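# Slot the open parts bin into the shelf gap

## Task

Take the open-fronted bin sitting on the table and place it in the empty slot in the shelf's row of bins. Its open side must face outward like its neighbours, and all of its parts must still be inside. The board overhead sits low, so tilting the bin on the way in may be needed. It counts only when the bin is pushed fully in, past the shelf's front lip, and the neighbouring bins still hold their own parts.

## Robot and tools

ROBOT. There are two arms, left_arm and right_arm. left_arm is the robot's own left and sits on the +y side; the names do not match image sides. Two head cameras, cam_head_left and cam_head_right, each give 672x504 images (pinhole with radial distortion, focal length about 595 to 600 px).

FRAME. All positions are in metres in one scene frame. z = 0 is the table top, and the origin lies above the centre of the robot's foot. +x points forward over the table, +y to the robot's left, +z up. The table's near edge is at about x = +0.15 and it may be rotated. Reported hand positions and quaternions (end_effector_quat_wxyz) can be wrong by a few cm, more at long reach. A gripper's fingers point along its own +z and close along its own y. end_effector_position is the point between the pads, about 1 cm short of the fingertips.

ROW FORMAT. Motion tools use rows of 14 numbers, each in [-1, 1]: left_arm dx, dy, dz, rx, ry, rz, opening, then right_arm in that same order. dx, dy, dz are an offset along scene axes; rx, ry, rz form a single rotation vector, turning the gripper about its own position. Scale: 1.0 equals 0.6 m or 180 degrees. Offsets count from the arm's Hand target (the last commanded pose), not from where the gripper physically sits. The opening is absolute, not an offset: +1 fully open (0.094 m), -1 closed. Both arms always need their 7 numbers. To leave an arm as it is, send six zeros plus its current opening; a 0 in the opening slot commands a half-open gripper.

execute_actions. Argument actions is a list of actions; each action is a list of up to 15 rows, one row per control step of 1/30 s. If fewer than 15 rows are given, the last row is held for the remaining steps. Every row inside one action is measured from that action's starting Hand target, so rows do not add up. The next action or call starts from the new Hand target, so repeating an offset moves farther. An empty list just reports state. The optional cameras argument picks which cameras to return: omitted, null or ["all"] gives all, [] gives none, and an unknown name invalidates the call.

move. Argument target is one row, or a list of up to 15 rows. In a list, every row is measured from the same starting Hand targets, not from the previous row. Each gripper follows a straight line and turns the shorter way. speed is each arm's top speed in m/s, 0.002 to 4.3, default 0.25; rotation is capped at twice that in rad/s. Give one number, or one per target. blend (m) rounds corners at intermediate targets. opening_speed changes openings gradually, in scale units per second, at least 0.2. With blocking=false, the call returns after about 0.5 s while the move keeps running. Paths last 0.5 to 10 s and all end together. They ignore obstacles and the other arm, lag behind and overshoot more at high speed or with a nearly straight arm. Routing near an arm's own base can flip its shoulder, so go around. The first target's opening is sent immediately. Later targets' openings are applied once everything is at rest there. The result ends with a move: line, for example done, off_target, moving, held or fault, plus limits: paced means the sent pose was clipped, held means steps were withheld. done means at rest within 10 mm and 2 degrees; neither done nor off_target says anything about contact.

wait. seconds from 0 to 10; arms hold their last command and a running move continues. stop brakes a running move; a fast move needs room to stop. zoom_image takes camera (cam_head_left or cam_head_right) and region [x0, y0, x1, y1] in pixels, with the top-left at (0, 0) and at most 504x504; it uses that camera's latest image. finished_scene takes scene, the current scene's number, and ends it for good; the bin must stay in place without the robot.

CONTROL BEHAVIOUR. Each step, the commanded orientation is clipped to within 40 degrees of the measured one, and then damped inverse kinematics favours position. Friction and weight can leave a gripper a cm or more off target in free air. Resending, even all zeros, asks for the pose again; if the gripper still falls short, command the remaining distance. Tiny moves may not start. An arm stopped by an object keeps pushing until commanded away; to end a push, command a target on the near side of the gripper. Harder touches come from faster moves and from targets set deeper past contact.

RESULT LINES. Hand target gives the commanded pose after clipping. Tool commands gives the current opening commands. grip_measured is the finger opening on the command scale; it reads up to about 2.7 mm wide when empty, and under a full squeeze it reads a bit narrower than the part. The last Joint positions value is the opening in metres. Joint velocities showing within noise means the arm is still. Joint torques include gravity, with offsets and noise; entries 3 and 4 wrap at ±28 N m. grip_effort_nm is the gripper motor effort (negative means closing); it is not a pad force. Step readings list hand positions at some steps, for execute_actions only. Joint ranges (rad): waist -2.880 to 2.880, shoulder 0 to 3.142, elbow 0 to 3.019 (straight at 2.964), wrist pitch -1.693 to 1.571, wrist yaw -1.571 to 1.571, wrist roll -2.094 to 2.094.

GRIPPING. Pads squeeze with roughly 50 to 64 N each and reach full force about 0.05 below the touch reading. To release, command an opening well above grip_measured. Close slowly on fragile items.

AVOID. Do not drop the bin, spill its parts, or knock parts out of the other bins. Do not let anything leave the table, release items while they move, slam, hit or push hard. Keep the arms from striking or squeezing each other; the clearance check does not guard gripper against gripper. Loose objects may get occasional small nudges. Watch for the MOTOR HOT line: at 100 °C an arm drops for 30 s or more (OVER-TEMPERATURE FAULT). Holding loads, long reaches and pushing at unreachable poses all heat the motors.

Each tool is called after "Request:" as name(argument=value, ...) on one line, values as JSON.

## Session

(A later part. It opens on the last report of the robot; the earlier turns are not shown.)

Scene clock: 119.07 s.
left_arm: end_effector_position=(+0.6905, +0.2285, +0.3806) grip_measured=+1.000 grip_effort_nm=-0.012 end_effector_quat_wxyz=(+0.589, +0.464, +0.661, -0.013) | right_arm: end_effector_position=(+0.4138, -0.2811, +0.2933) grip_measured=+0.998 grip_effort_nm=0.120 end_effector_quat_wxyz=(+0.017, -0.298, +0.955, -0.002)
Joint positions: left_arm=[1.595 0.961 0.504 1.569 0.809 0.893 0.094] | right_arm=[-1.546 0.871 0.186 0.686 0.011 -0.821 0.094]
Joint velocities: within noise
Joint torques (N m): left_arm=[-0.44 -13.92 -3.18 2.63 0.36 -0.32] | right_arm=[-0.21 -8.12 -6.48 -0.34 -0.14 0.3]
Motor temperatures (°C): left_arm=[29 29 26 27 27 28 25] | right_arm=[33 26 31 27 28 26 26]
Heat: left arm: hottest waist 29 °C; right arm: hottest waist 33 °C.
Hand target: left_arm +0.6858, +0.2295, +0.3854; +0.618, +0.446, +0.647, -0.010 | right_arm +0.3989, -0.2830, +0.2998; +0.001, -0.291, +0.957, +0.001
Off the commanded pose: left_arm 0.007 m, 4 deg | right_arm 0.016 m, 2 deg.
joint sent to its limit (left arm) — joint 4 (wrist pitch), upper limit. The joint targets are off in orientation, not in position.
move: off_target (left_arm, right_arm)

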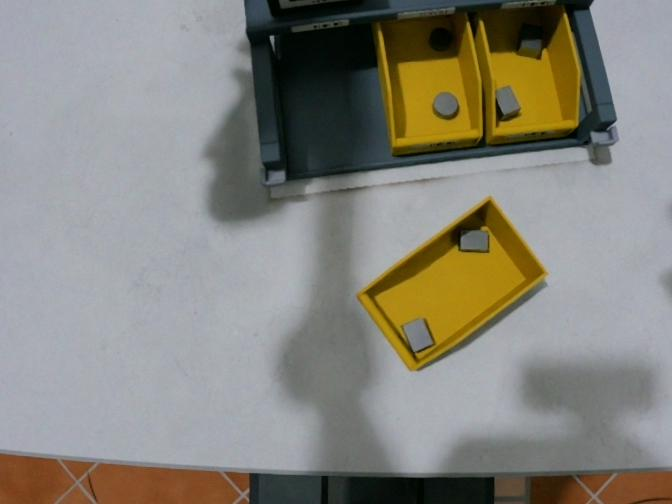

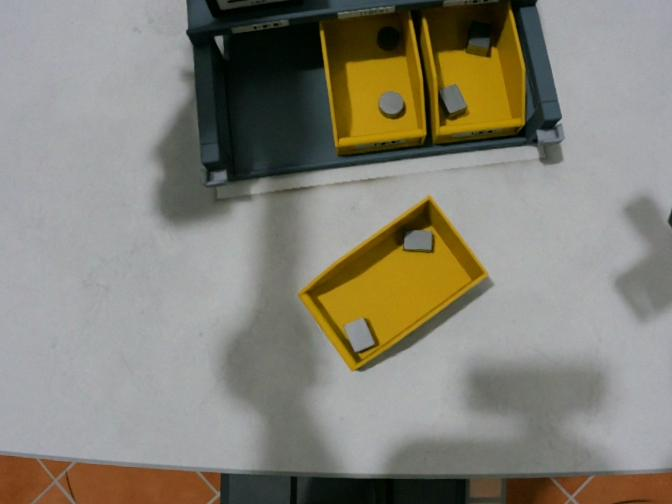

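Request:
zoom_image(camera="cam_head_left", region=[430, 180, 560, 310])

Request:
zoom_image(camera="cam_head_right", region=[370, 180, 500, 310])

Request:
zoom_image(camera="cam_head_left", region=[360, 0, 500, 170])

Request:
zoom_image(camera="cam_head_right", region=[300, 0, 440, 170])

Scaled by 3.877.

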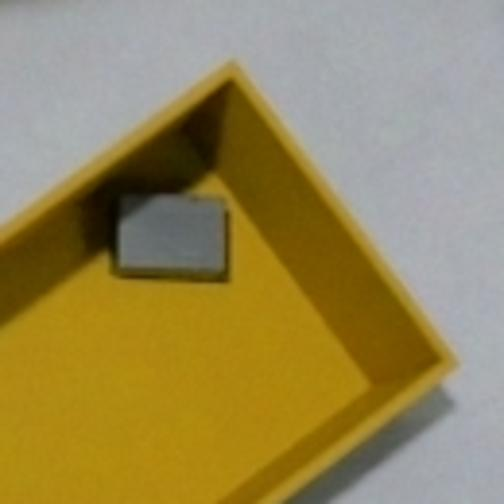

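Scaled by 3.877.

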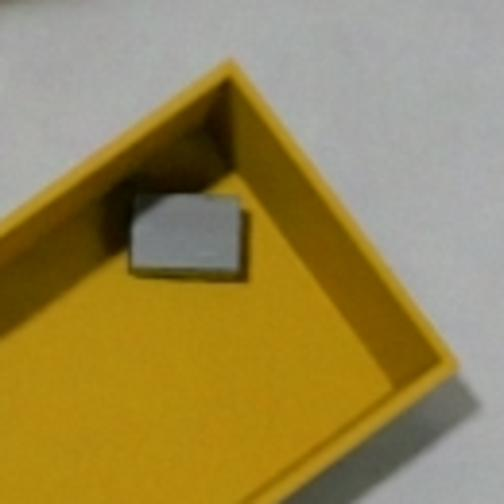

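Scaled by 2.965.

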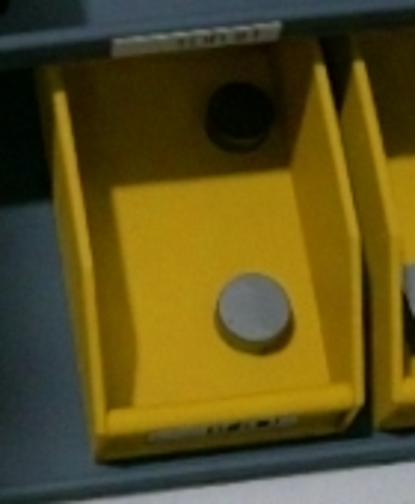

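Scaled by 2.965.

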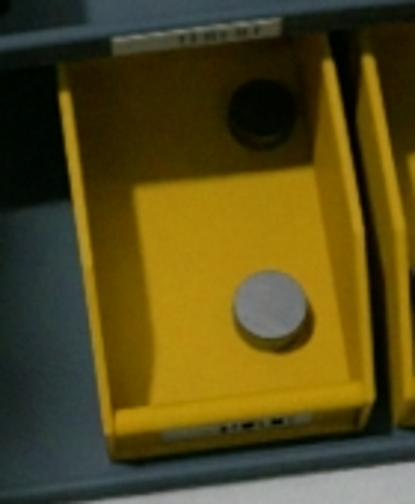

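Request:
zoom_image(camera="cam_head_left", region=[255, 130, 345, 210])

Request:
zoom_image(camera="cam_head_right", region=[195, 130, 285, 210])

Request:
zoom_image(camera="cam_head_left", region=[340, 110, 430, 190])

Request:
zoom_image(camera="cam_head_right", region=[280, 110, 370, 190])

Scaled by 5.600.

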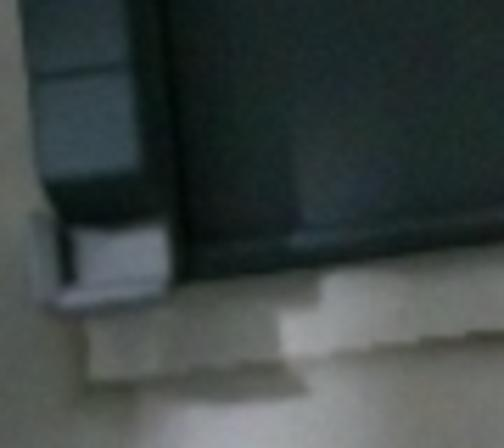

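Scaled by 5.600.

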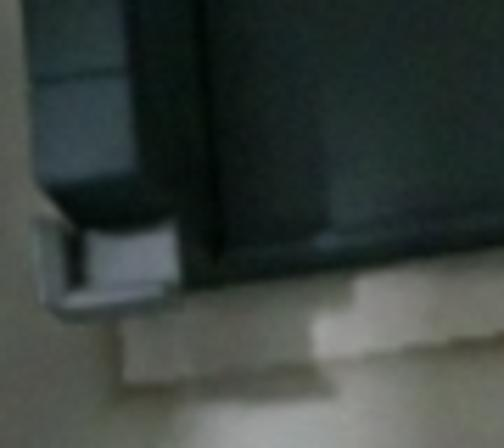

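Scaled by 5.600.

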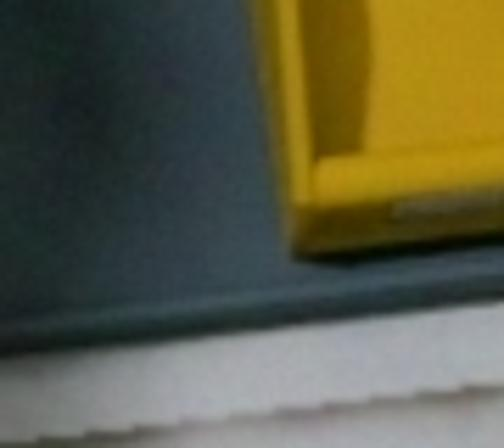

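Scaled by 5.600.

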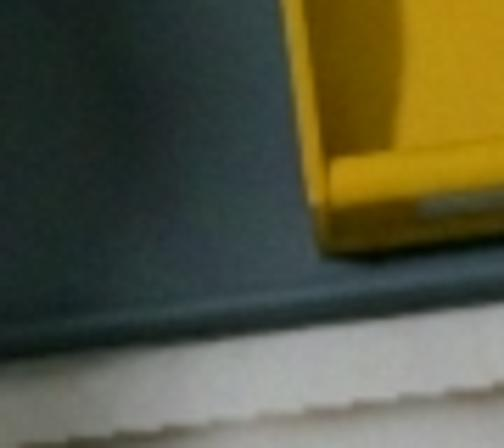

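Request:
move(target=[[-0.45, 0.0, -0.05, -0.001, 0.199, -0.2235, -1, 0, 0, 0, 0, 0, 0, 1], [-0.476, -0.1325, -0.226, -0.001, 0.199, -0.2235, -1, 0, 0, 0, 0, 0, 0, 1]], speed=0.25)

Scene clock: 150.43 s.
left_arm: end_effector_position=(+0.5397, +0.2293, +0.3675) grip_measured=-0.973 grip_effort_nm=-1.048 end_effector_quat_wxyz=(+0.476, +0.553, +0.646, -0.226) | right_arm: end_effector_position=(+0.4136, -0.2810, +0.2933) grip_measured=+0.998 grip_effort_nm=0.120 end_effector_quat_wxyz=(+0.016, -0.297, +0.955, -0.001)
Joint positions: left_arm=[1.861 0.992 0.355 1.385 1.322 0.985 0.001] | right_arm=[-1.546 0.871 0.186 0.685 0.011 -0.819 0.094]
Joint velocities: within noise
Joint torques (N m): left_arm=[0.26 -11.99 -3.07 1.83 0.43 -0.16] | right_arm=[0.03 -8.29 -6.42 -0.2 -0.14 0.26]
Motor temperatures (°C): left_arm=[29 29 27 27 27 27 25] | right_arm=[33 26 31 27 27 26 26]
Heat: left arm: hottest waist 29 °C; right arm: hottest waist 33 °C.
Hand target: left_arm +0.5408, +0.2285, +0.3687; +0.478, +0.553, +0.644, -0.225 (not the last commanded pose) | right_arm +0.3988, -0.2829, +0.2998; +0.001, -0.291, +0.957, +0.001
Off the commanded pose: left_arm 0.199 m, 22 deg | right_arm 0.016 m, 2 deg.
move: held (left_arm; a check stopped the path), off_target (right_arm); path passed 0 of 2 targets; limits=held
pose unreachable (left arm): on one or more control steps of this call, first in action 0 (counted from 0), this arm could not follow its commanded pose, so it was not sent that pose on those steps. It may still have moved: this result reports where it is.
cause: moving toward the commanded pose would bring two parts of the arm too close to each other (its wrist (the part past joint 4) and its wrist camera, with joints 5 (wrist yaw) and 6 (wrist roll) between them).

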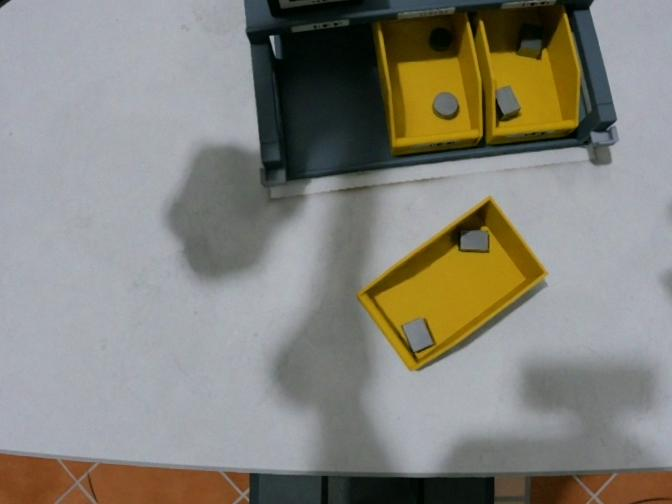

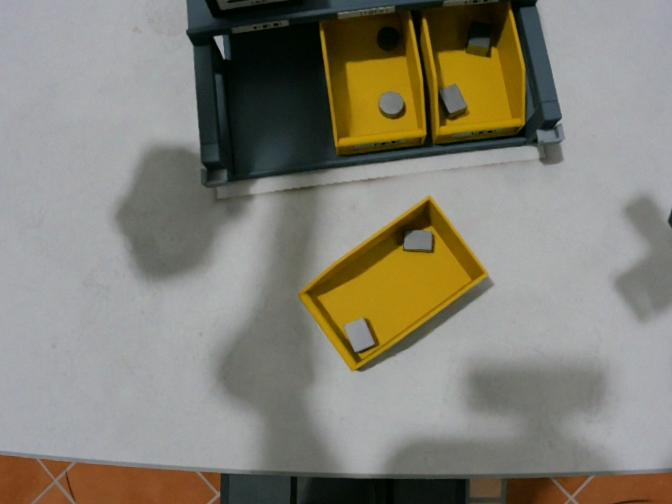

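Request:
move(target=[-0.2, -0.05, 0.0, 0.055, 0.413, 0.569, 0.0, 0, 0, 0, 0, 0, 0, 1], speed=0.25)

Scene clock: 157.27 s.
left_arm: end_effector_position=(+0.4148, +0.1996, +0.3678) grip_measured=-0.002 grip_effort_nm=0.085 end_effector_quat_wxyz=(-0.005, -0.292, +0.956, +0.004) | right_arm: end_effector_position=(+0.4136, -0.2810, +0.2933) grip_measured=+0.998 grip_effort_nm=0.125 end_effector_quat_wxyz=(+0.016, -0.297, +0.955, -0.001)
Joint positions: left_arm=[0.961 0.56 0.097 0.414 -0.615 -0.404 0.047] | right_arm=[-1.546 0.871 0.186 0.685 0.011 -0.819 0.094]
Joint velocities: within noise
Joint torques (N m): left_arm=[-1.03 -7.18 -1.85 0.66 0 -0.25] | right_arm=[-0.26 -7.94 -6.37 -0.31 -0.12 0.26]
Motor temperatures (°C): left_arm=[29 29 27 27 27 27 25] | right_arm=[33 26 31 27 27 25 26]
Heat: left arm: hottest waist 29 °C; right arm: hottest waist 33 °C.
Hand target: left_arm +0.4208, +0.1985, +0.3686; +0.000, -0.302, +0.953, +0.000 | right_arm +0.3988, -0.2829, +0.2998; +0.001, -0.291, +0.957, +0.001
Off the commanded pose: left_arm 0.006 m, 1 deg | right_arm 0.016 m, 2 deg.
move: off_target (right_arm)

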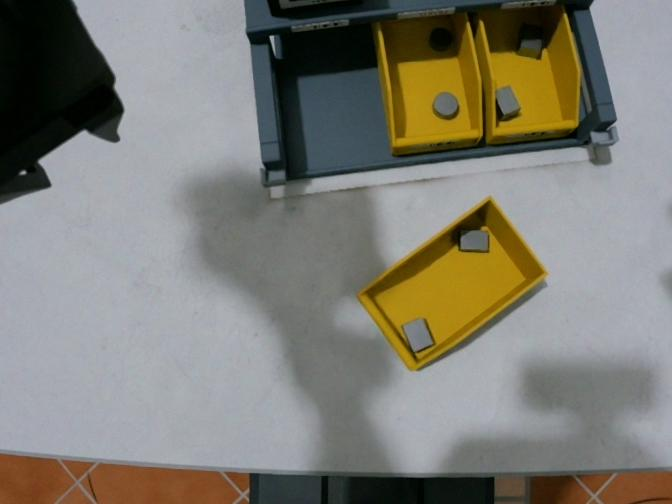

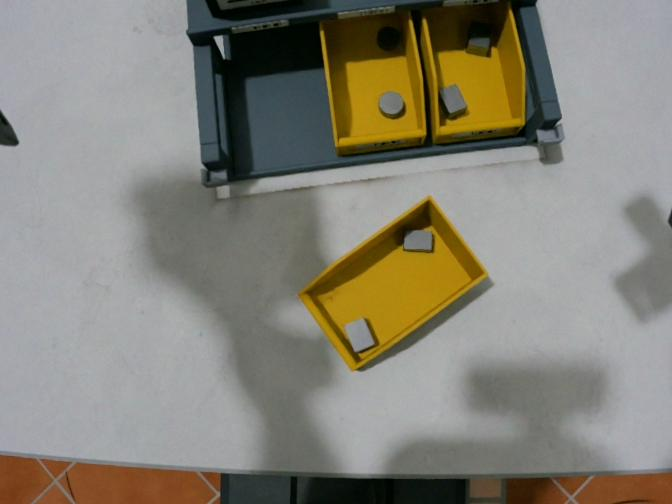

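Request:
move(target=[-0.2013, -0.1308, -0.364, -0.25, 0, 0, -1, 0, 0, 0, 0, 0, 0, 1], speed=0.25)

Scene clock: 162.23 s.
left_arm: end_effector_position=(+0.2996, +0.1162, +0.1520) grip_measured=-0.973 grip_effort_nm=-1.048 end_effector_quat_wxyz=(-0.119, -0.285, +0.878, -0.366) | right_arm: end_effector_position=(+0.4136, -0.2810, +0.2933) grip_measured=+0.998 grip_effort_nm=0.125 end_effector_quat_wxyz=(+0.016, -0.297, +0.955, -0.001)
Joint positions: left_arm=[1.51 1.839 0.614 0.995 0.708 -0.344 0.001] | right_arm=[-1.546 0.871 0.186 0.685 0.011 -0.819 0.094]
Joint velocities: within noise
Joint torques (N m): left_arm=[-1.49 -6.36 -6.32 0.31 0.62 0.13] | right_arm=[-0.15 -8 -6.45 -0.27 -0.15 0.25]
Motor temperatures (°C): left_arm=[29 29 27 27 27 27 25] | right_arm=[33 26 31 27 27 25 26]
Heat: left arm: hottest waist 29 °C; right arm: hottest waist 33 °C.
Hand target: left_arm +0.3001, +0.1200, +0.1502; -0.116, -0.279, +0.880, -0.365 | right_arm +0.3988, -0.2829, +0.2998; +0.001, -0.291, +0.957, +0.001
Off the commanded pose: left_arm 0.004 m, 1 deg | right_arm 0.016 m, 2 deg.
move: off_target (right_arm)

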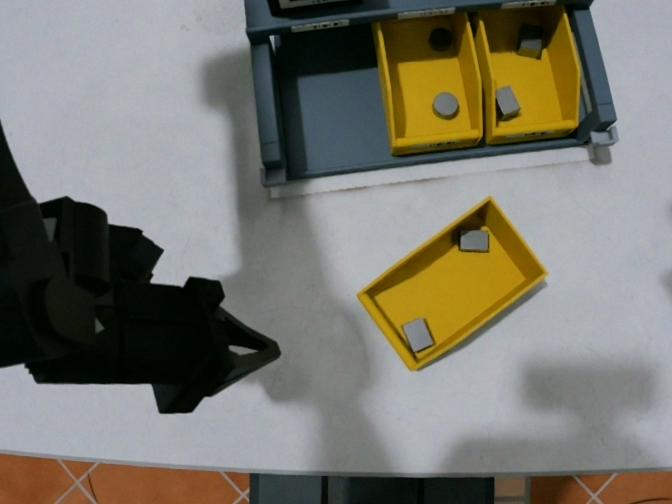

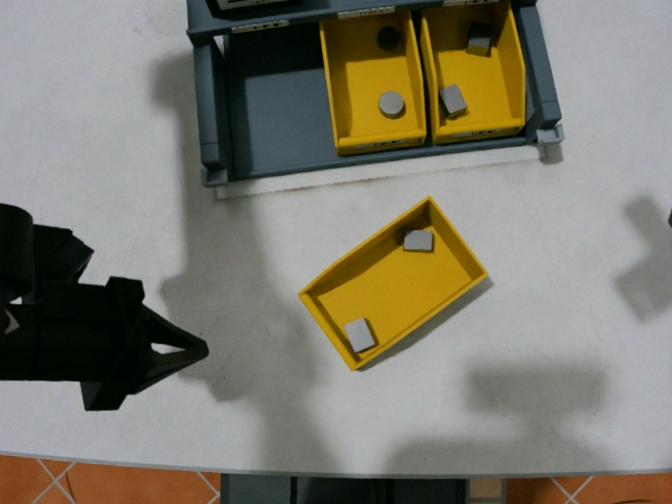

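Request:
zoom_image(camera="cam_head_left", region=[230, 310, 310, 390])

Request:
zoom_image(camera="cam_head_right", region=[160, 310, 240, 390])

Request:
move(target=[0, 0, -0.18, 0, 0, 0, -1, 0, 0, 0, 0, 0, 0, 1], speed=0.15)

Request:
zoom_image(camera="cam_head_left", region=[230, 310, 310, 390])

Request:
zoom_image(camera="cam_head_right", region=[160, 310, 240, 390])

Scaled by 6.300.

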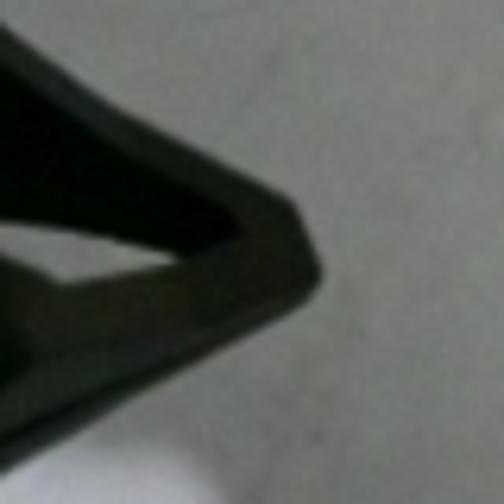

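Scaled by 6.300.

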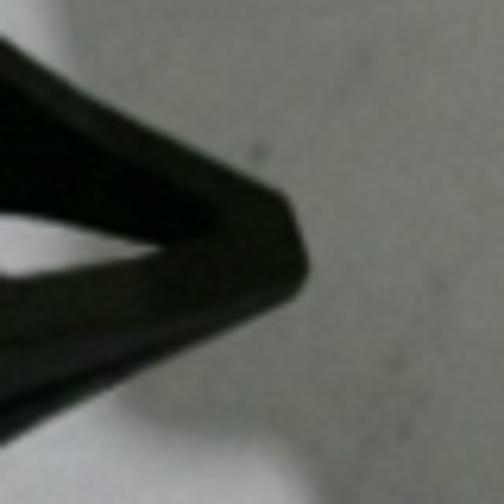

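Scene clock: 164.40 s.
left_arm: end_effector_position=(+0.3044, +0.1152, +0.0438) grip_measured=-0.973 grip_effort_nm=-1.043 end_effector_quat_wxyz=(-0.115, -0.283, +0.878, -0.368) | right_arm: end_effector_position=(+0.4136, -0.2810, +0.2933) grip_measured=+0.998 grip_effort_nm=0.125 end_effector_quat_wxyz=(+0.016, -0.297, +0.955, -0.001)
Joint positions: left_arm=[1.52 1.984 0.932 0.829 0.719 -0.34 0.001] | right_arm=[-1.546 0.871 0.186 0.685 0.011 -0.819 0.094]
Joint velocities: within noise
Joint torques (N m): left_arm=[-1.32 -6.3 -5.87 0.51 0.59 0.14] | right_arm=[-0.03 -7.88 -6.39 -0.21 -0.15 0.27]
Motor temperatures (°C): left_arm=[29 28 27 27 27 27 25] | right_arm=[33 26 31 27 27 25 26]
Heat: left arm: hottest waist 29 °C; right arm: hottest waist 33 °C.
Hand target: left_arm +0.3001, +0.1202, +0.0422; -0.116, -0.279, +0.881, -0.365 | right_arm +0.3988, -0.2829, +0.2998; +0.001, -0.291, +0.957, +0.001
Off the commanded pose: left_arm 0.007 m, 1 deg | right_arm 0.016 m, 2 deg.
move: off_target (right_arm)

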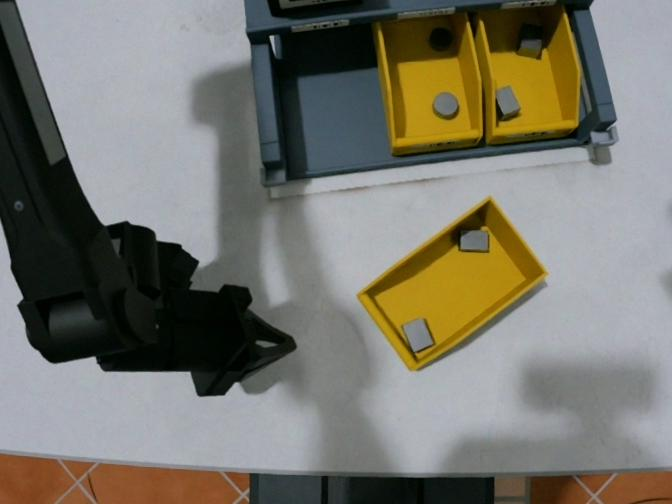

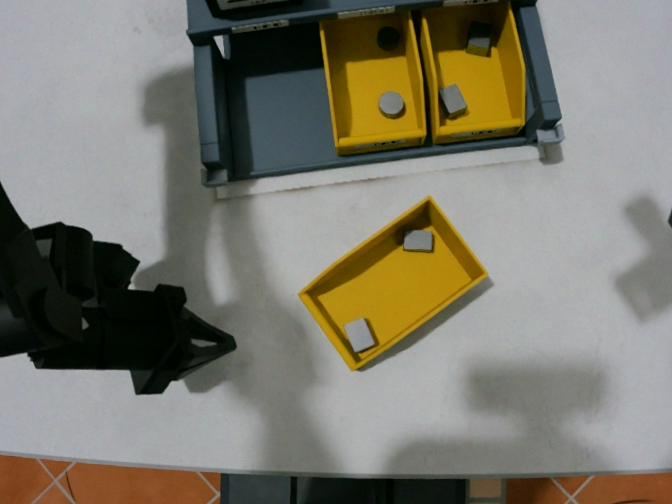

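Scaled by 6.300.

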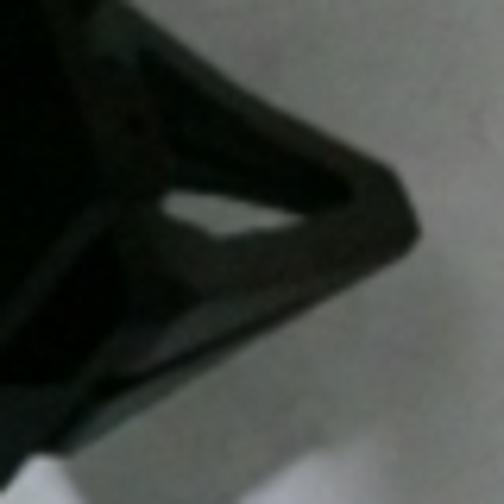

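Scaled by 6.300.

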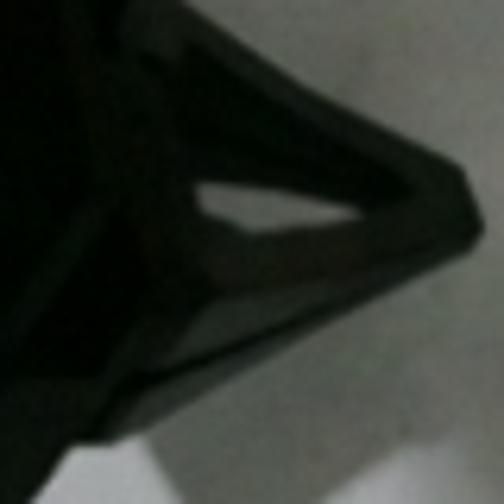

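Request:
move(target=[[0, 0, 0.13, 0.25, 0.0016, 0.0045, -0.15, 0, 0, 0, 0, 0, 0, 1], [0.0487, -0.1705, 0.13, 0.25, 0.0016, 0.0045, -0.15, 0, 0, 0, 0, 0, 0, 1]], speed=0.2)

Scene clock: 179.63 s.
left_arm: end_effector_position=(+0.3332, +0.0205, +0.1200) grip_measured=-0.152 grip_effort_nm=0.081 end_effector_quat_wxyz=(+0.004, -0.305, +0.952, -0.001) | right_arm: end_effector_position=(+0.4136, -0.2810, +0.2933) grip_measured=+0.998 grip_effort_nm=0.120 end_effector_quat_wxyz=(+0.016, -0.297, +0.955, -0.001)
Joint positions: left_arm=[0.988 1.994 0.768 1.202 -0.583 -0.417 0.04] | right_arm=[-1.546 0.871 0.186 0.685 0.011 -0.819 0.094]
Joint velocities: within noise
Joint torques (N m): left_arm=[-9.11 -4.07 -5.24 0.43 -0.1 -0.24] | right_arm=[-0.03 -7.77 -6.45 -0.34 -0.15 0.3]
Motor temperatures (°C): left_arm=[29 28 27 27 27 27 26] | right_arm=[32 26 31 27 27 25 26]
Heat: left arm: hottest waist 29 °C; right arm: hottest waist 32 °C.
Hand target: left_arm +0.3294, +0.0179, +0.1201; +0.000, -0.310, +0.951, +0.000 | right_arm +0.3988, -0.2829, +0.2998; +0.001, -0.291, +0.957, +0.001
Off the commanded pose: left_arm 0.005 m, 1 deg | right_arm 0.016 m, 2 deg.
move: off_target (right_arm)

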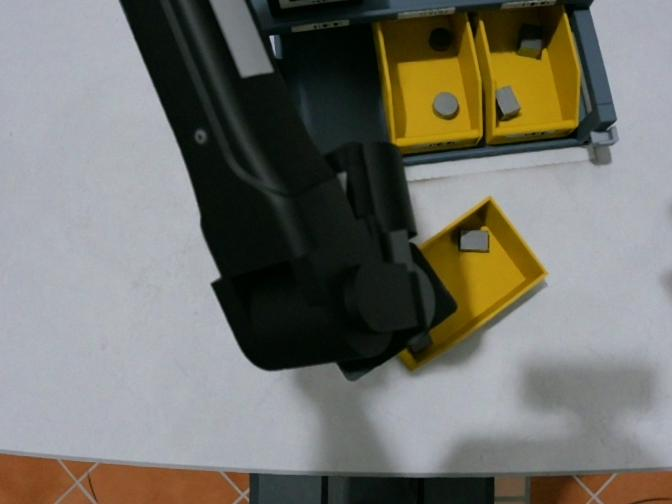

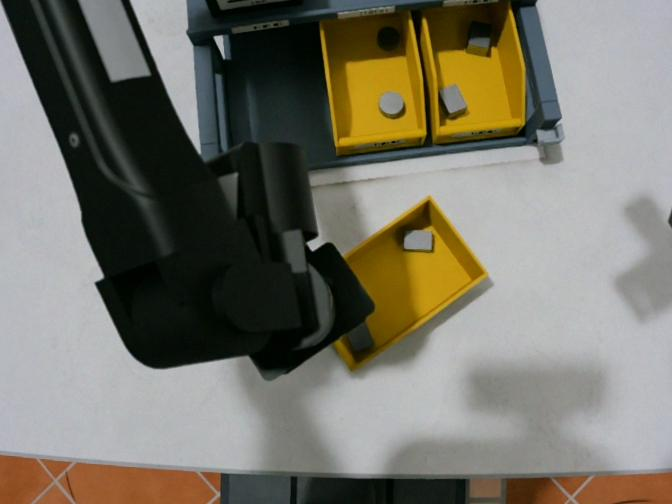

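Request:
move(target=[-0.006, -0.004, -0.09, 0, 0, 0, -0.15, 0, 0, 0, 0, 0, 0, 1], speed=0.1)

Scene clock: 187.77 s.
left_arm: end_effector_position=(+0.3292, +0.0132, +0.0692) grip_measured=-0.152 grip_effort_nm=0.090 end_effector_quat_wxyz=(+0.003, -0.306, +0.952, -0.003) | right_arm: end_effector_position=(+0.4136, -0.2810, +0.2933) grip_measured=+0.998 grip_effort_nm=0.125 end_effector_quat_wxyz=(+0.016, -0.297, +0.955, -0.001)
Joint positions: left_arm=[1.035 2.064 0.906 1.131 -0.53 -0.418 0.04] | right_arm=[-1.546 0.871 0.186 0.685 0.011 -0.819 0.094]
Joint velocities: within noise
Joint torques (N m): left_arm=[-8.29 -4.25 -4.89 0.42 0.13 -0.21] | right_arm=[-0.44 -8 -6.5 -0.28 -0.14 0.29]
Motor temperatures (°C): left_arm=[29 28 27 27 27 27 26] | right_arm=[32 26 31 27 27 25 26]
Heat: left arm: hottest waist 29 °C; right arm: hottest waist 32 °C.
Hand target: left_arm +0.3256, +0.0153, +0.0663; +0.000, -0.309, +0.951, -0.001 | right_arm +0.3988, -0.2829, +0.2998; +0.001, -0.291, +0.957, +0.001
Off the commanded pose: left_arm 0.005 m, 1 deg | right_arm 0.016 m, 2 deg.
move: off_target (right_arm)

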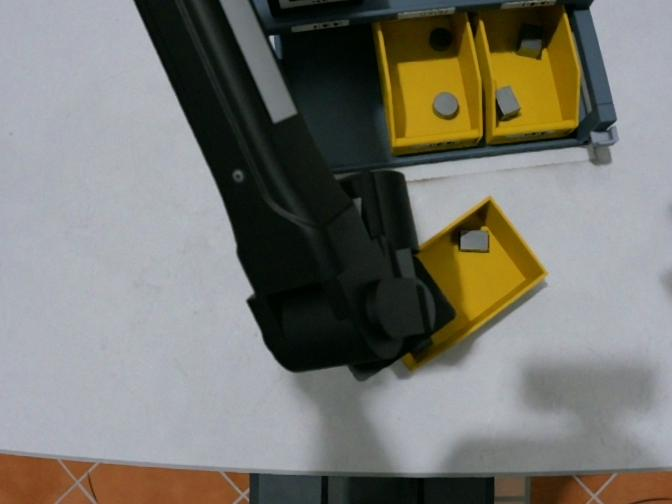

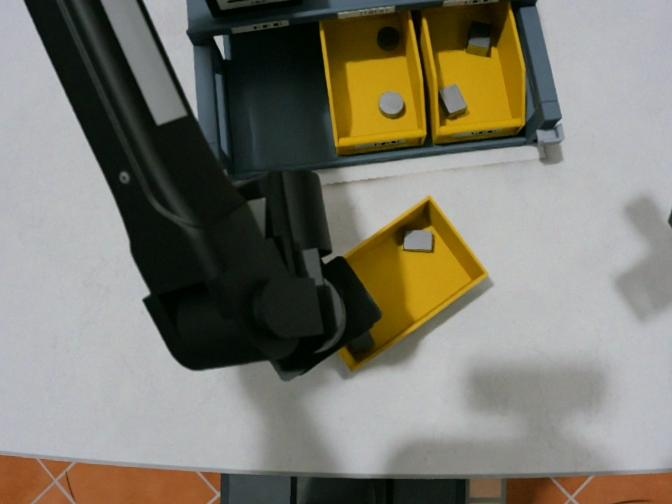

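Request:
move(target=[0.0, 0.0078, -0.073, 0, 0, 0, -0.15, 0, 0, 0, 0, 0, 0, 1], speed=0.06)

Scene clock: 189.87 s.
left_arm: end_effector_position=(+0.3303, +0.0160, +0.0263) grip_measured=-0.152 grip_effort_nm=0.085 end_effector_quat_wxyz=(+0.003, -0.306, +0.952, -0.004) | right_arm: end_effector_position=(+0.4136, -0.2810, +0.2933) grip_measured=+0.998 grip_effort_nm=0.120 end_effector_quat_wxyz=(+0.016, -0.297, +0.955, -0.001)
Joint positions: left_arm=[1.082 2.108 1.017 1.066 -0.481 -0.418 0.04] | right_arm=[-1.546 0.871 0.186 0.685 0.011 -0.819 0.094]
Joint velocities: within noise
Joint torques (N m): left_arm=[-8.06 -3.66 -4.81 0.68 0.14 -0.18] | right_arm=[-0.15 -8.18 -6.41 -0.24 -0.11 0.29]
Motor temperatures (°C): left_arm=[29 28 27 27 27 27 25] | right_arm=[32 26 31 27 27 25 26]
Heat: left arm: hottest waist 29 °C; right arm: hottest waist 32 °C.
Hand target: left_arm +0.3258, +0.0200, +0.0224; +0.000, -0.309, +0.951, +0.000 | right_arm +0.3988, -0.2829, +0.2998; +0.001, -0.291, +0.957, +0.001
Off the commanded pose: left_arm 0.007 m, 1 deg | right_arm 0.016 m, 2 deg.
move: off_target (right_arm)

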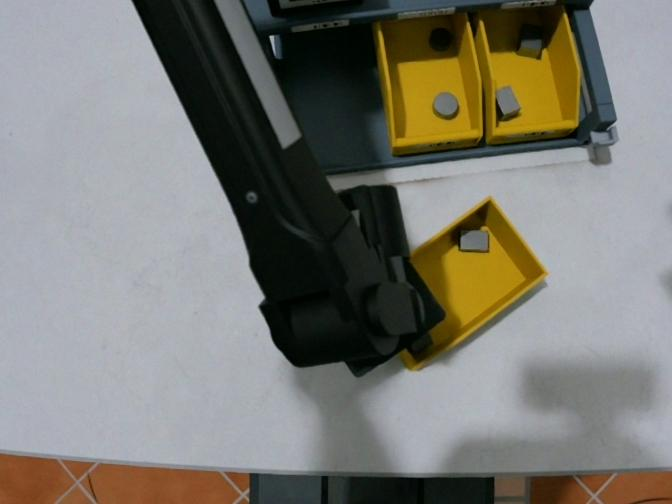

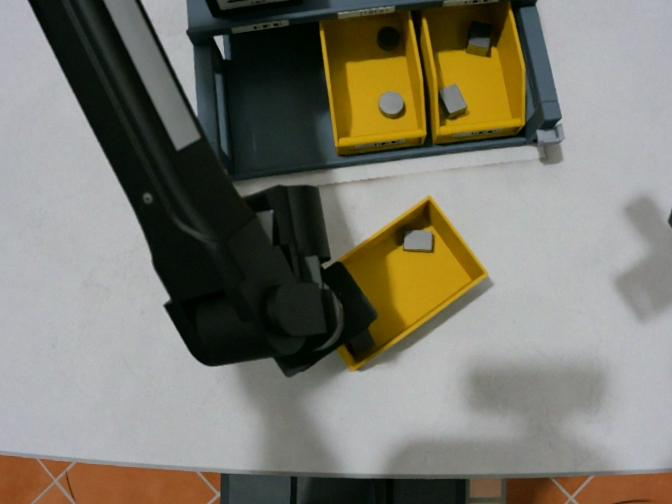

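Request:
move(target=[0.0, 0.0, 0.0, 0, 0, 0, -0.95, 0, 0, 0, 0, 0, 0, 1], speed=0.05, opening_speed=0.5)

Scene clock: 192.50 s.
left_arm: end_effector_position=(+0.3303, +0.0155, +0.0263) grip_measured=-0.778 grip_effort_nm=-1.043 end_effector_quat_wxyz=(+0.003, -0.308, +0.951, -0.006) | right_arm: end_effector_position=(+0.4136, -0.2810, +0.2933) grip_measured=+0.998 grip_effort_nm=0.125 end_effector_quat_wxyz=(+0.016, -0.297, +0.955, -0.001)
Joint positions: left_arm=[1.082 2.108 1.017 1.066 -0.478 -0.421 0.01] | right_arm=[-1.546 0.871 0.186 0.685 0.011 -0.819 0.094]
Joint velocities: within noise
Joint torques (N m): left_arm=[-7.94 -3.55 -5.01 0.5 0.02 -0.18] | right_arm=[0.03 -8.12 -6.39 -0.24 -0.14 0.29]
Motor temperatures (°C): left_arm=[29 28 27 27 27 27 25] | right_arm=[32 26 31 27 27 25 26]
Heat: left arm: hottest waist 29 °C; right arm: hottest waist 32 °C.
Hand target: left_arm +0.3258, +0.0200, +0.0224; +0.000, -0.310, +0.951, -0.001 | right_arm +0.3988, -0.2829, +0.2998; +0.001, -0.291, +0.957, +0.001
Off the commanded pose: left_arm 0.008 m, 1 deg | right_arm 0.016 m, 2 deg.
move: off_target (right_arm)

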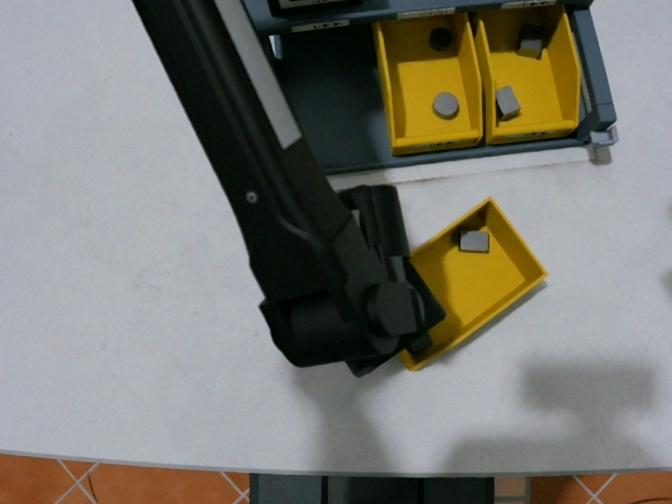

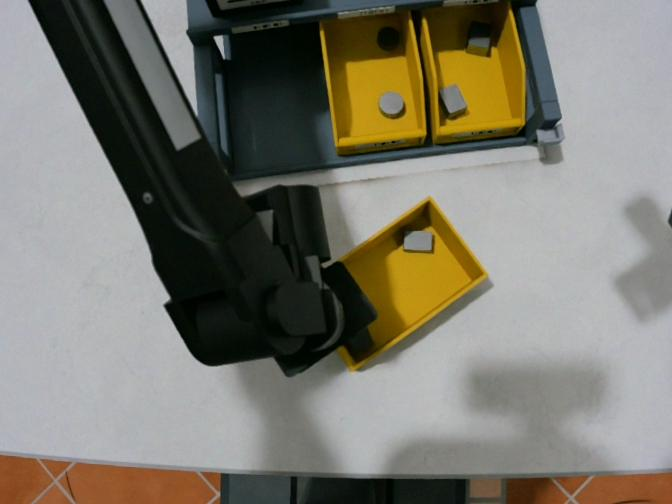

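Request:
move(target=[0.0, 0.0, 0.08, 0, 0, 0, -0.95, 0, 0, 0, 0, 0, 0, 1], speed=0.05)

Scene clock: 195.50 s.
left_arm: end_effector_position=(+0.3376, +0.0346, +0.0443) grip_measured=-0.779 grip_effort_nm=-1.048 end_effector_quat_wxyz=(+0.018, -0.315, +0.949, +0.015) | right_arm: end_effector_position=(+0.4136, -0.2810, +0.2933) grip_measured=+0.998 grip_effort_nm=0.125 end_effector_quat_wxyz=(+0.016, -0.297, +0.955, -0.001)
Joint positions: left_arm=[1.082 2.07 0.953 1.121 -0.523 -0.421 0.01] | right_arm=[-1.546 0.871 0.186 0.685 0.011 -0.819 0.094]
Joint velocities: within noise
Joint torques (N m): left_arm=[-11.28 -5.3 -9.42 1.05 0.09 -0.17] | right_arm=[-0.21 -7.71 -6.39 -0.18 -0.14 0.28]
Motor temperatures (°C): left_arm=[29 28 28 27 27 27 26] | right_arm=[32 26 31 27 27 25 26]
Heat: left arm: hottest waist 29 °C; right arm: hottest waist 32 °C.
Hand target: left_arm +0.3258, +0.0201, +0.0704; +0.000, -0.309, +0.951, +0.000 | right_arm +0.3988, -0.2829, +0.2998; +0.001, -0.291, +0.957, +0.001
Off the commanded pose: left_arm 0.032 m, 3 deg | right_arm 0.016 m, 2 deg.
move: off_target (left_arm, right_arm)

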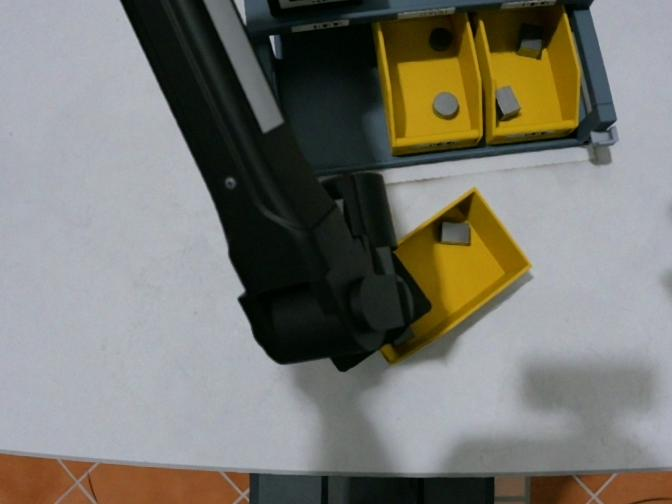

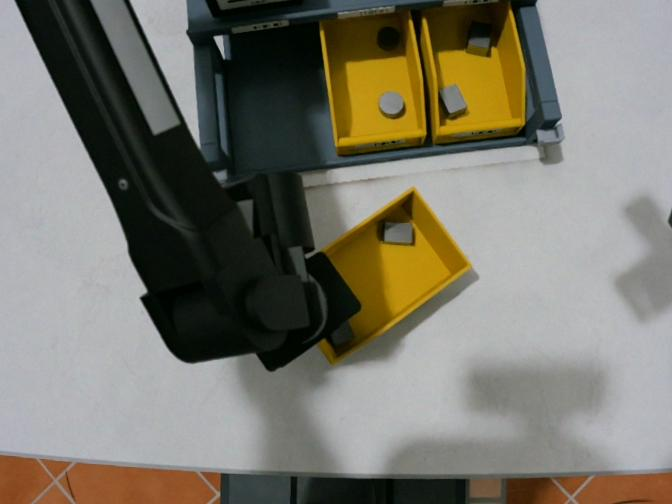

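Request:
move(target=[0.0, -0.02, 0.1, 0, 0, 0, -0.95, 0, 0, 0, 0, 0, 0, 1], speed=0.06)

Request:
zoom_image(camera="cam_head_left", region=[340, 160, 560, 400])

Request:
zoom_image(camera="cam_head_right", region=[280, 160, 500, 400])

Scene clock: 199.23 s.
left_arm: end_effector_position=(+0.3366, +0.0193, +0.1038) grip_measured=-0.781 grip_effort_nm=-1.038 end_effector_quat_wxyz=(+0.017, -0.314, +0.949, +0.017) | right_arm: end_effector_position=(+0.4136, -0.2810, +0.2933) grip_measured=+0.998 grip_effort_nm=0.120 end_effector_quat_wxyz=(+0.016, -0.297, +0.955, -0.001)
Joint positions: left_arm=[0.992 2.024 0.823 1.203 -0.616 -0.421 0.01] | right_arm=[-1.546 0.871 0.186 0.685 0.011 -0.819 0.094]
Joint velocities: within noise
Joint torques (N m): left_arm=[-11.52 -5.71 -9.51 1.1 0.19 -0.25] | right_arm=[-0.21 -8.12 -6.43 -0.23 -0.11 0.27]
Motor temperatures (°C): left_arm=[29 28 28 27 27 27 26] | right_arm=[32 26 31 27 27 25 26]
Heat: left arm: hottest waist 29 °C; right arm: hottest waist 32 °C.
Hand target: left_arm +0.3258, +0.0081, +0.1303; +0.000, -0.309, +0.951, +0.000 | right_arm +0.3988, -0.2829, +0.2998; +0.001, -0.291, +0.957, +0.001
Off the commanded pose: left_arm 0.031 m, 3 deg | right_arm 0.016 m, 2 deg.
move: off_target (left_arm, right_arm)

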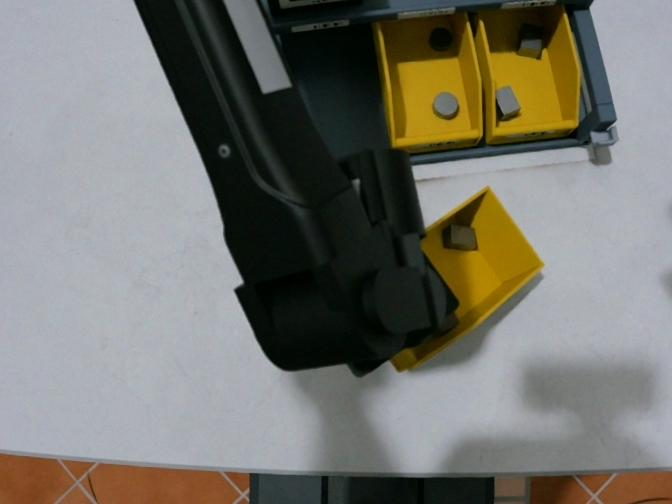

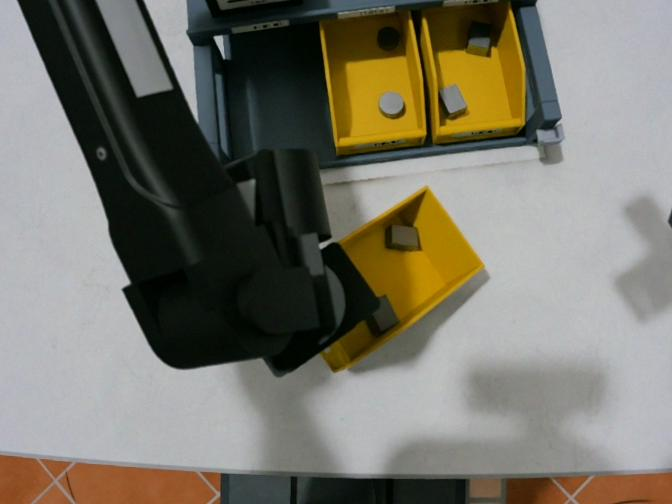

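Scaled by 2.100.

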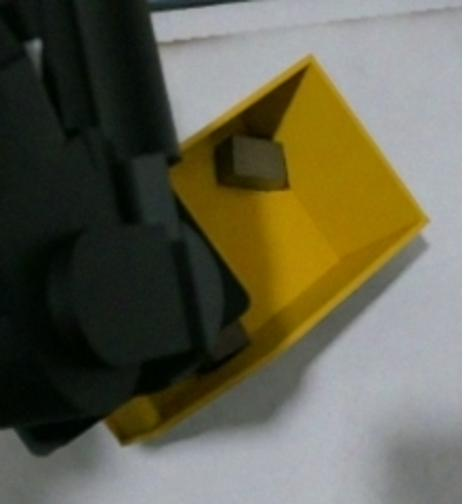

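Scaled by 2.100.

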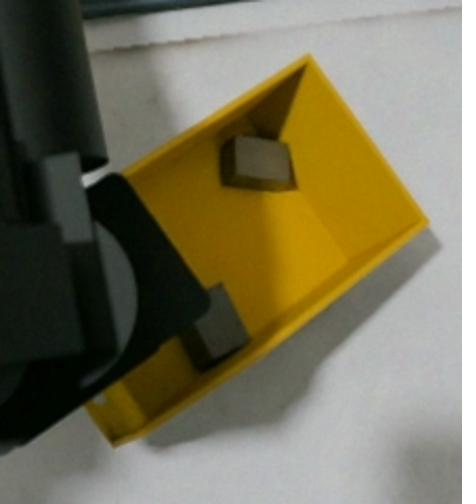

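Request:
move(target=[0.0, 0.0, -0.13, 0, 0, 0, -0.95, 0, 0, 0, 0, 0, 0, 1], speed=0.06)

Scene clock: 228.57 s.
left_arm: end_effector_position=(+0.3270, +0.0036, +0.0579) grip_measured=-0.781 grip_effort_nm=-1.043 end_effector_quat_wxyz=(+0.000, -0.306, +0.952, -0.006) | right_arm: end_effector_position=(+0.4136, -0.2810, +0.2933) grip_measured=+0.998 grip_effort_nm=0.120 end_effector_quat_wxyz=(+0.016, -0.297, +0.955, -0.001)
Joint positions: left_arm=[1.034 2.089 0.949 1.108 -0.525 -0.422 0.01] | right_arm=[-1.546 0.871 0.186 0.685 0.011 -0.819 0.094]
Joint velocities: within noise
Joint torques (N m): left_arm=[-8.47 -4.13 -4.55 0.44 0 -0.14] | right_arm=[-0.09 -7.94 -6.38 -0.16 -0.16 0.27]
Motor temperatures (°C): left_arm=[30 28 30 27 26 27 26] | right_arm=[32 26 30 26 27 25 26]
Heat: left arm: hottest waist 30 °C; right arm: hottest waist 32 °C.
Hand target: left_arm +0.3258, +0.0081, +0.0523; +0.000, -0.309, +0.951, +0.000 | right_arm +0.3988, -0.2829, +0.2998; +0.001, -0.291, +0.957, +0.001
Off the commanded pose: left_arm 0.007 m, 1 deg | right_arm 0.016 m, 2 deg.
move: off_target (right_arm)

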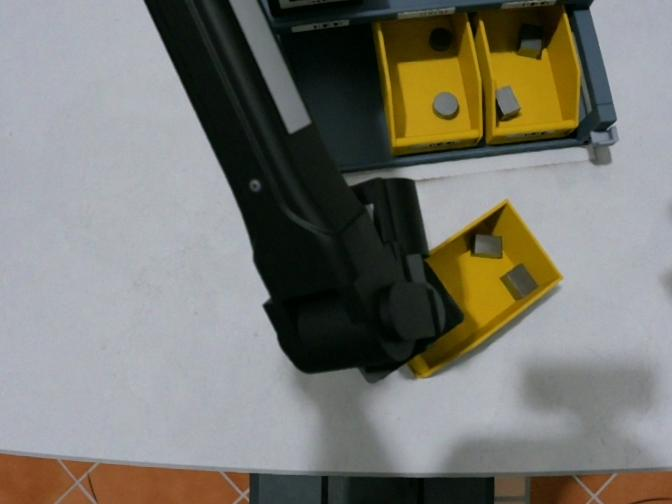

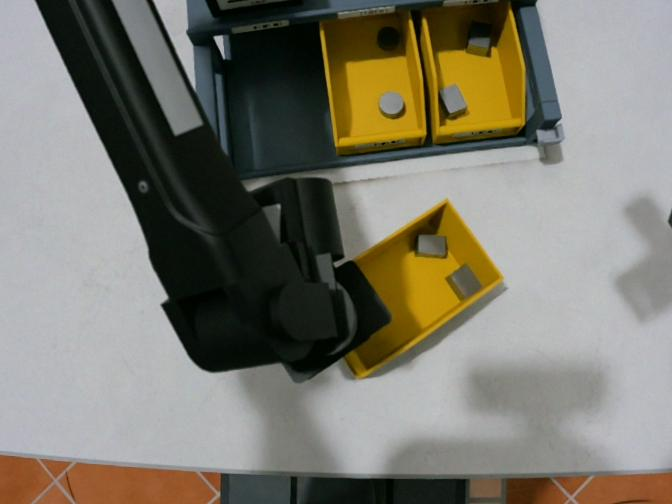

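Request:
move(target=[0.0, 0.01, -0.065, 0, 0, 0, -0.95, 0, 0, 0, 0, 0, 0, 1], speed=0.05)

Request:
zoom_image(camera="cam_head_right", region=[300, 160, 540, 400])

Scene clock: 232.67 s.
left_arm: end_effector_position=(+0.3249, +0.0064, +0.0263) grip_measured=-0.781 grip_effort_nm=-1.043 end_effector_quat_wxyz=(-0.004, -0.305, +0.952, -0.008) | right_arm: end_effector_position=(+0.4136, -0.2810, +0.2933) grip_measured=+0.998 grip_effort_nm=0.125 end_effector_quat_wxyz=(+0.016, -0.297, +0.955, -0.001)
Joint positions: left_arm=[1.071 2.122 1.029 1.054 -0.484 -0.422 0.01] | right_arm=[-1.546 0.871 0.186 0.685 0.011 -0.819 0.094]
Joint velocities: within noise
Joint torques (N m): left_arm=[-7.65 -3.6 -3.19 0.38 0.19 -0.12] | right_arm=[-0.21 -8.35 -6.48 -0.35 -0.13 0.26]
Motor temperatures (°C): left_arm=[30 28 30 27 26 27 26] | right_arm=[32 26 30 26 27 25 26]
Heat: left arm: hottest waist 30 °C; right arm: hottest waist 32 °C.
Hand target: left_arm +0.3256, +0.0141, +0.0134; +0.000, -0.309, +0.951, +0.000 | right_arm +0.3988, -0.2829, +0.2998; +0.001, -0.291, +0.957, +0.001
Off the commanded pose: left_arm 0.015 m, 1 deg | right_arm 0.016 m, 2 deg.
move: off_target (left_arm, right_arm)

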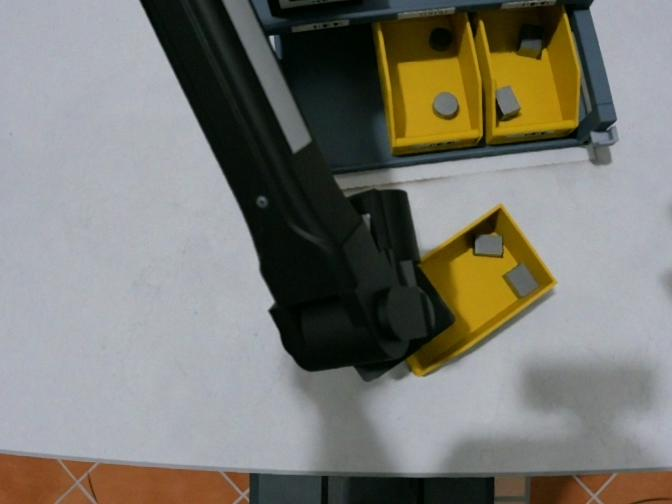

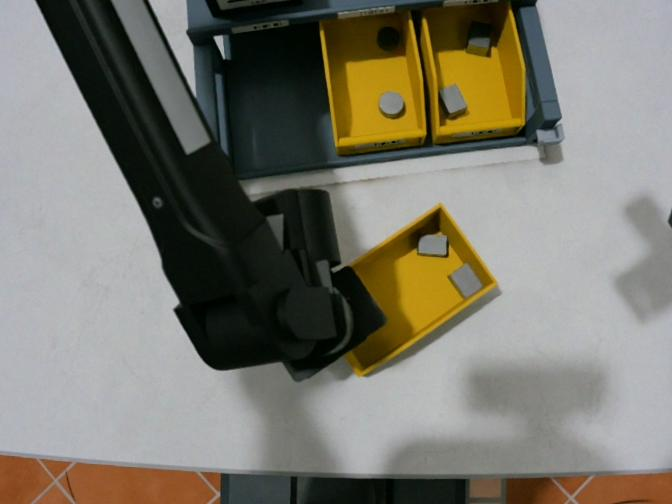

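Scaled by 2.100.

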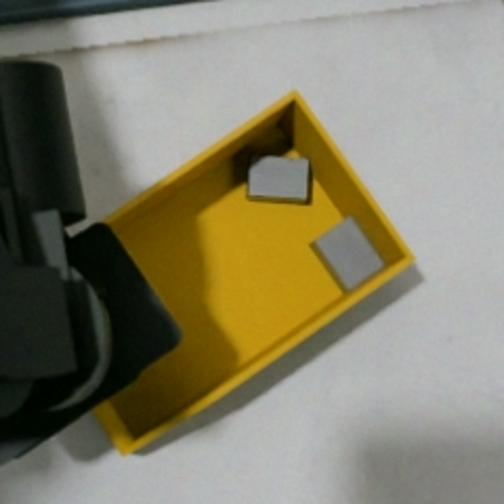

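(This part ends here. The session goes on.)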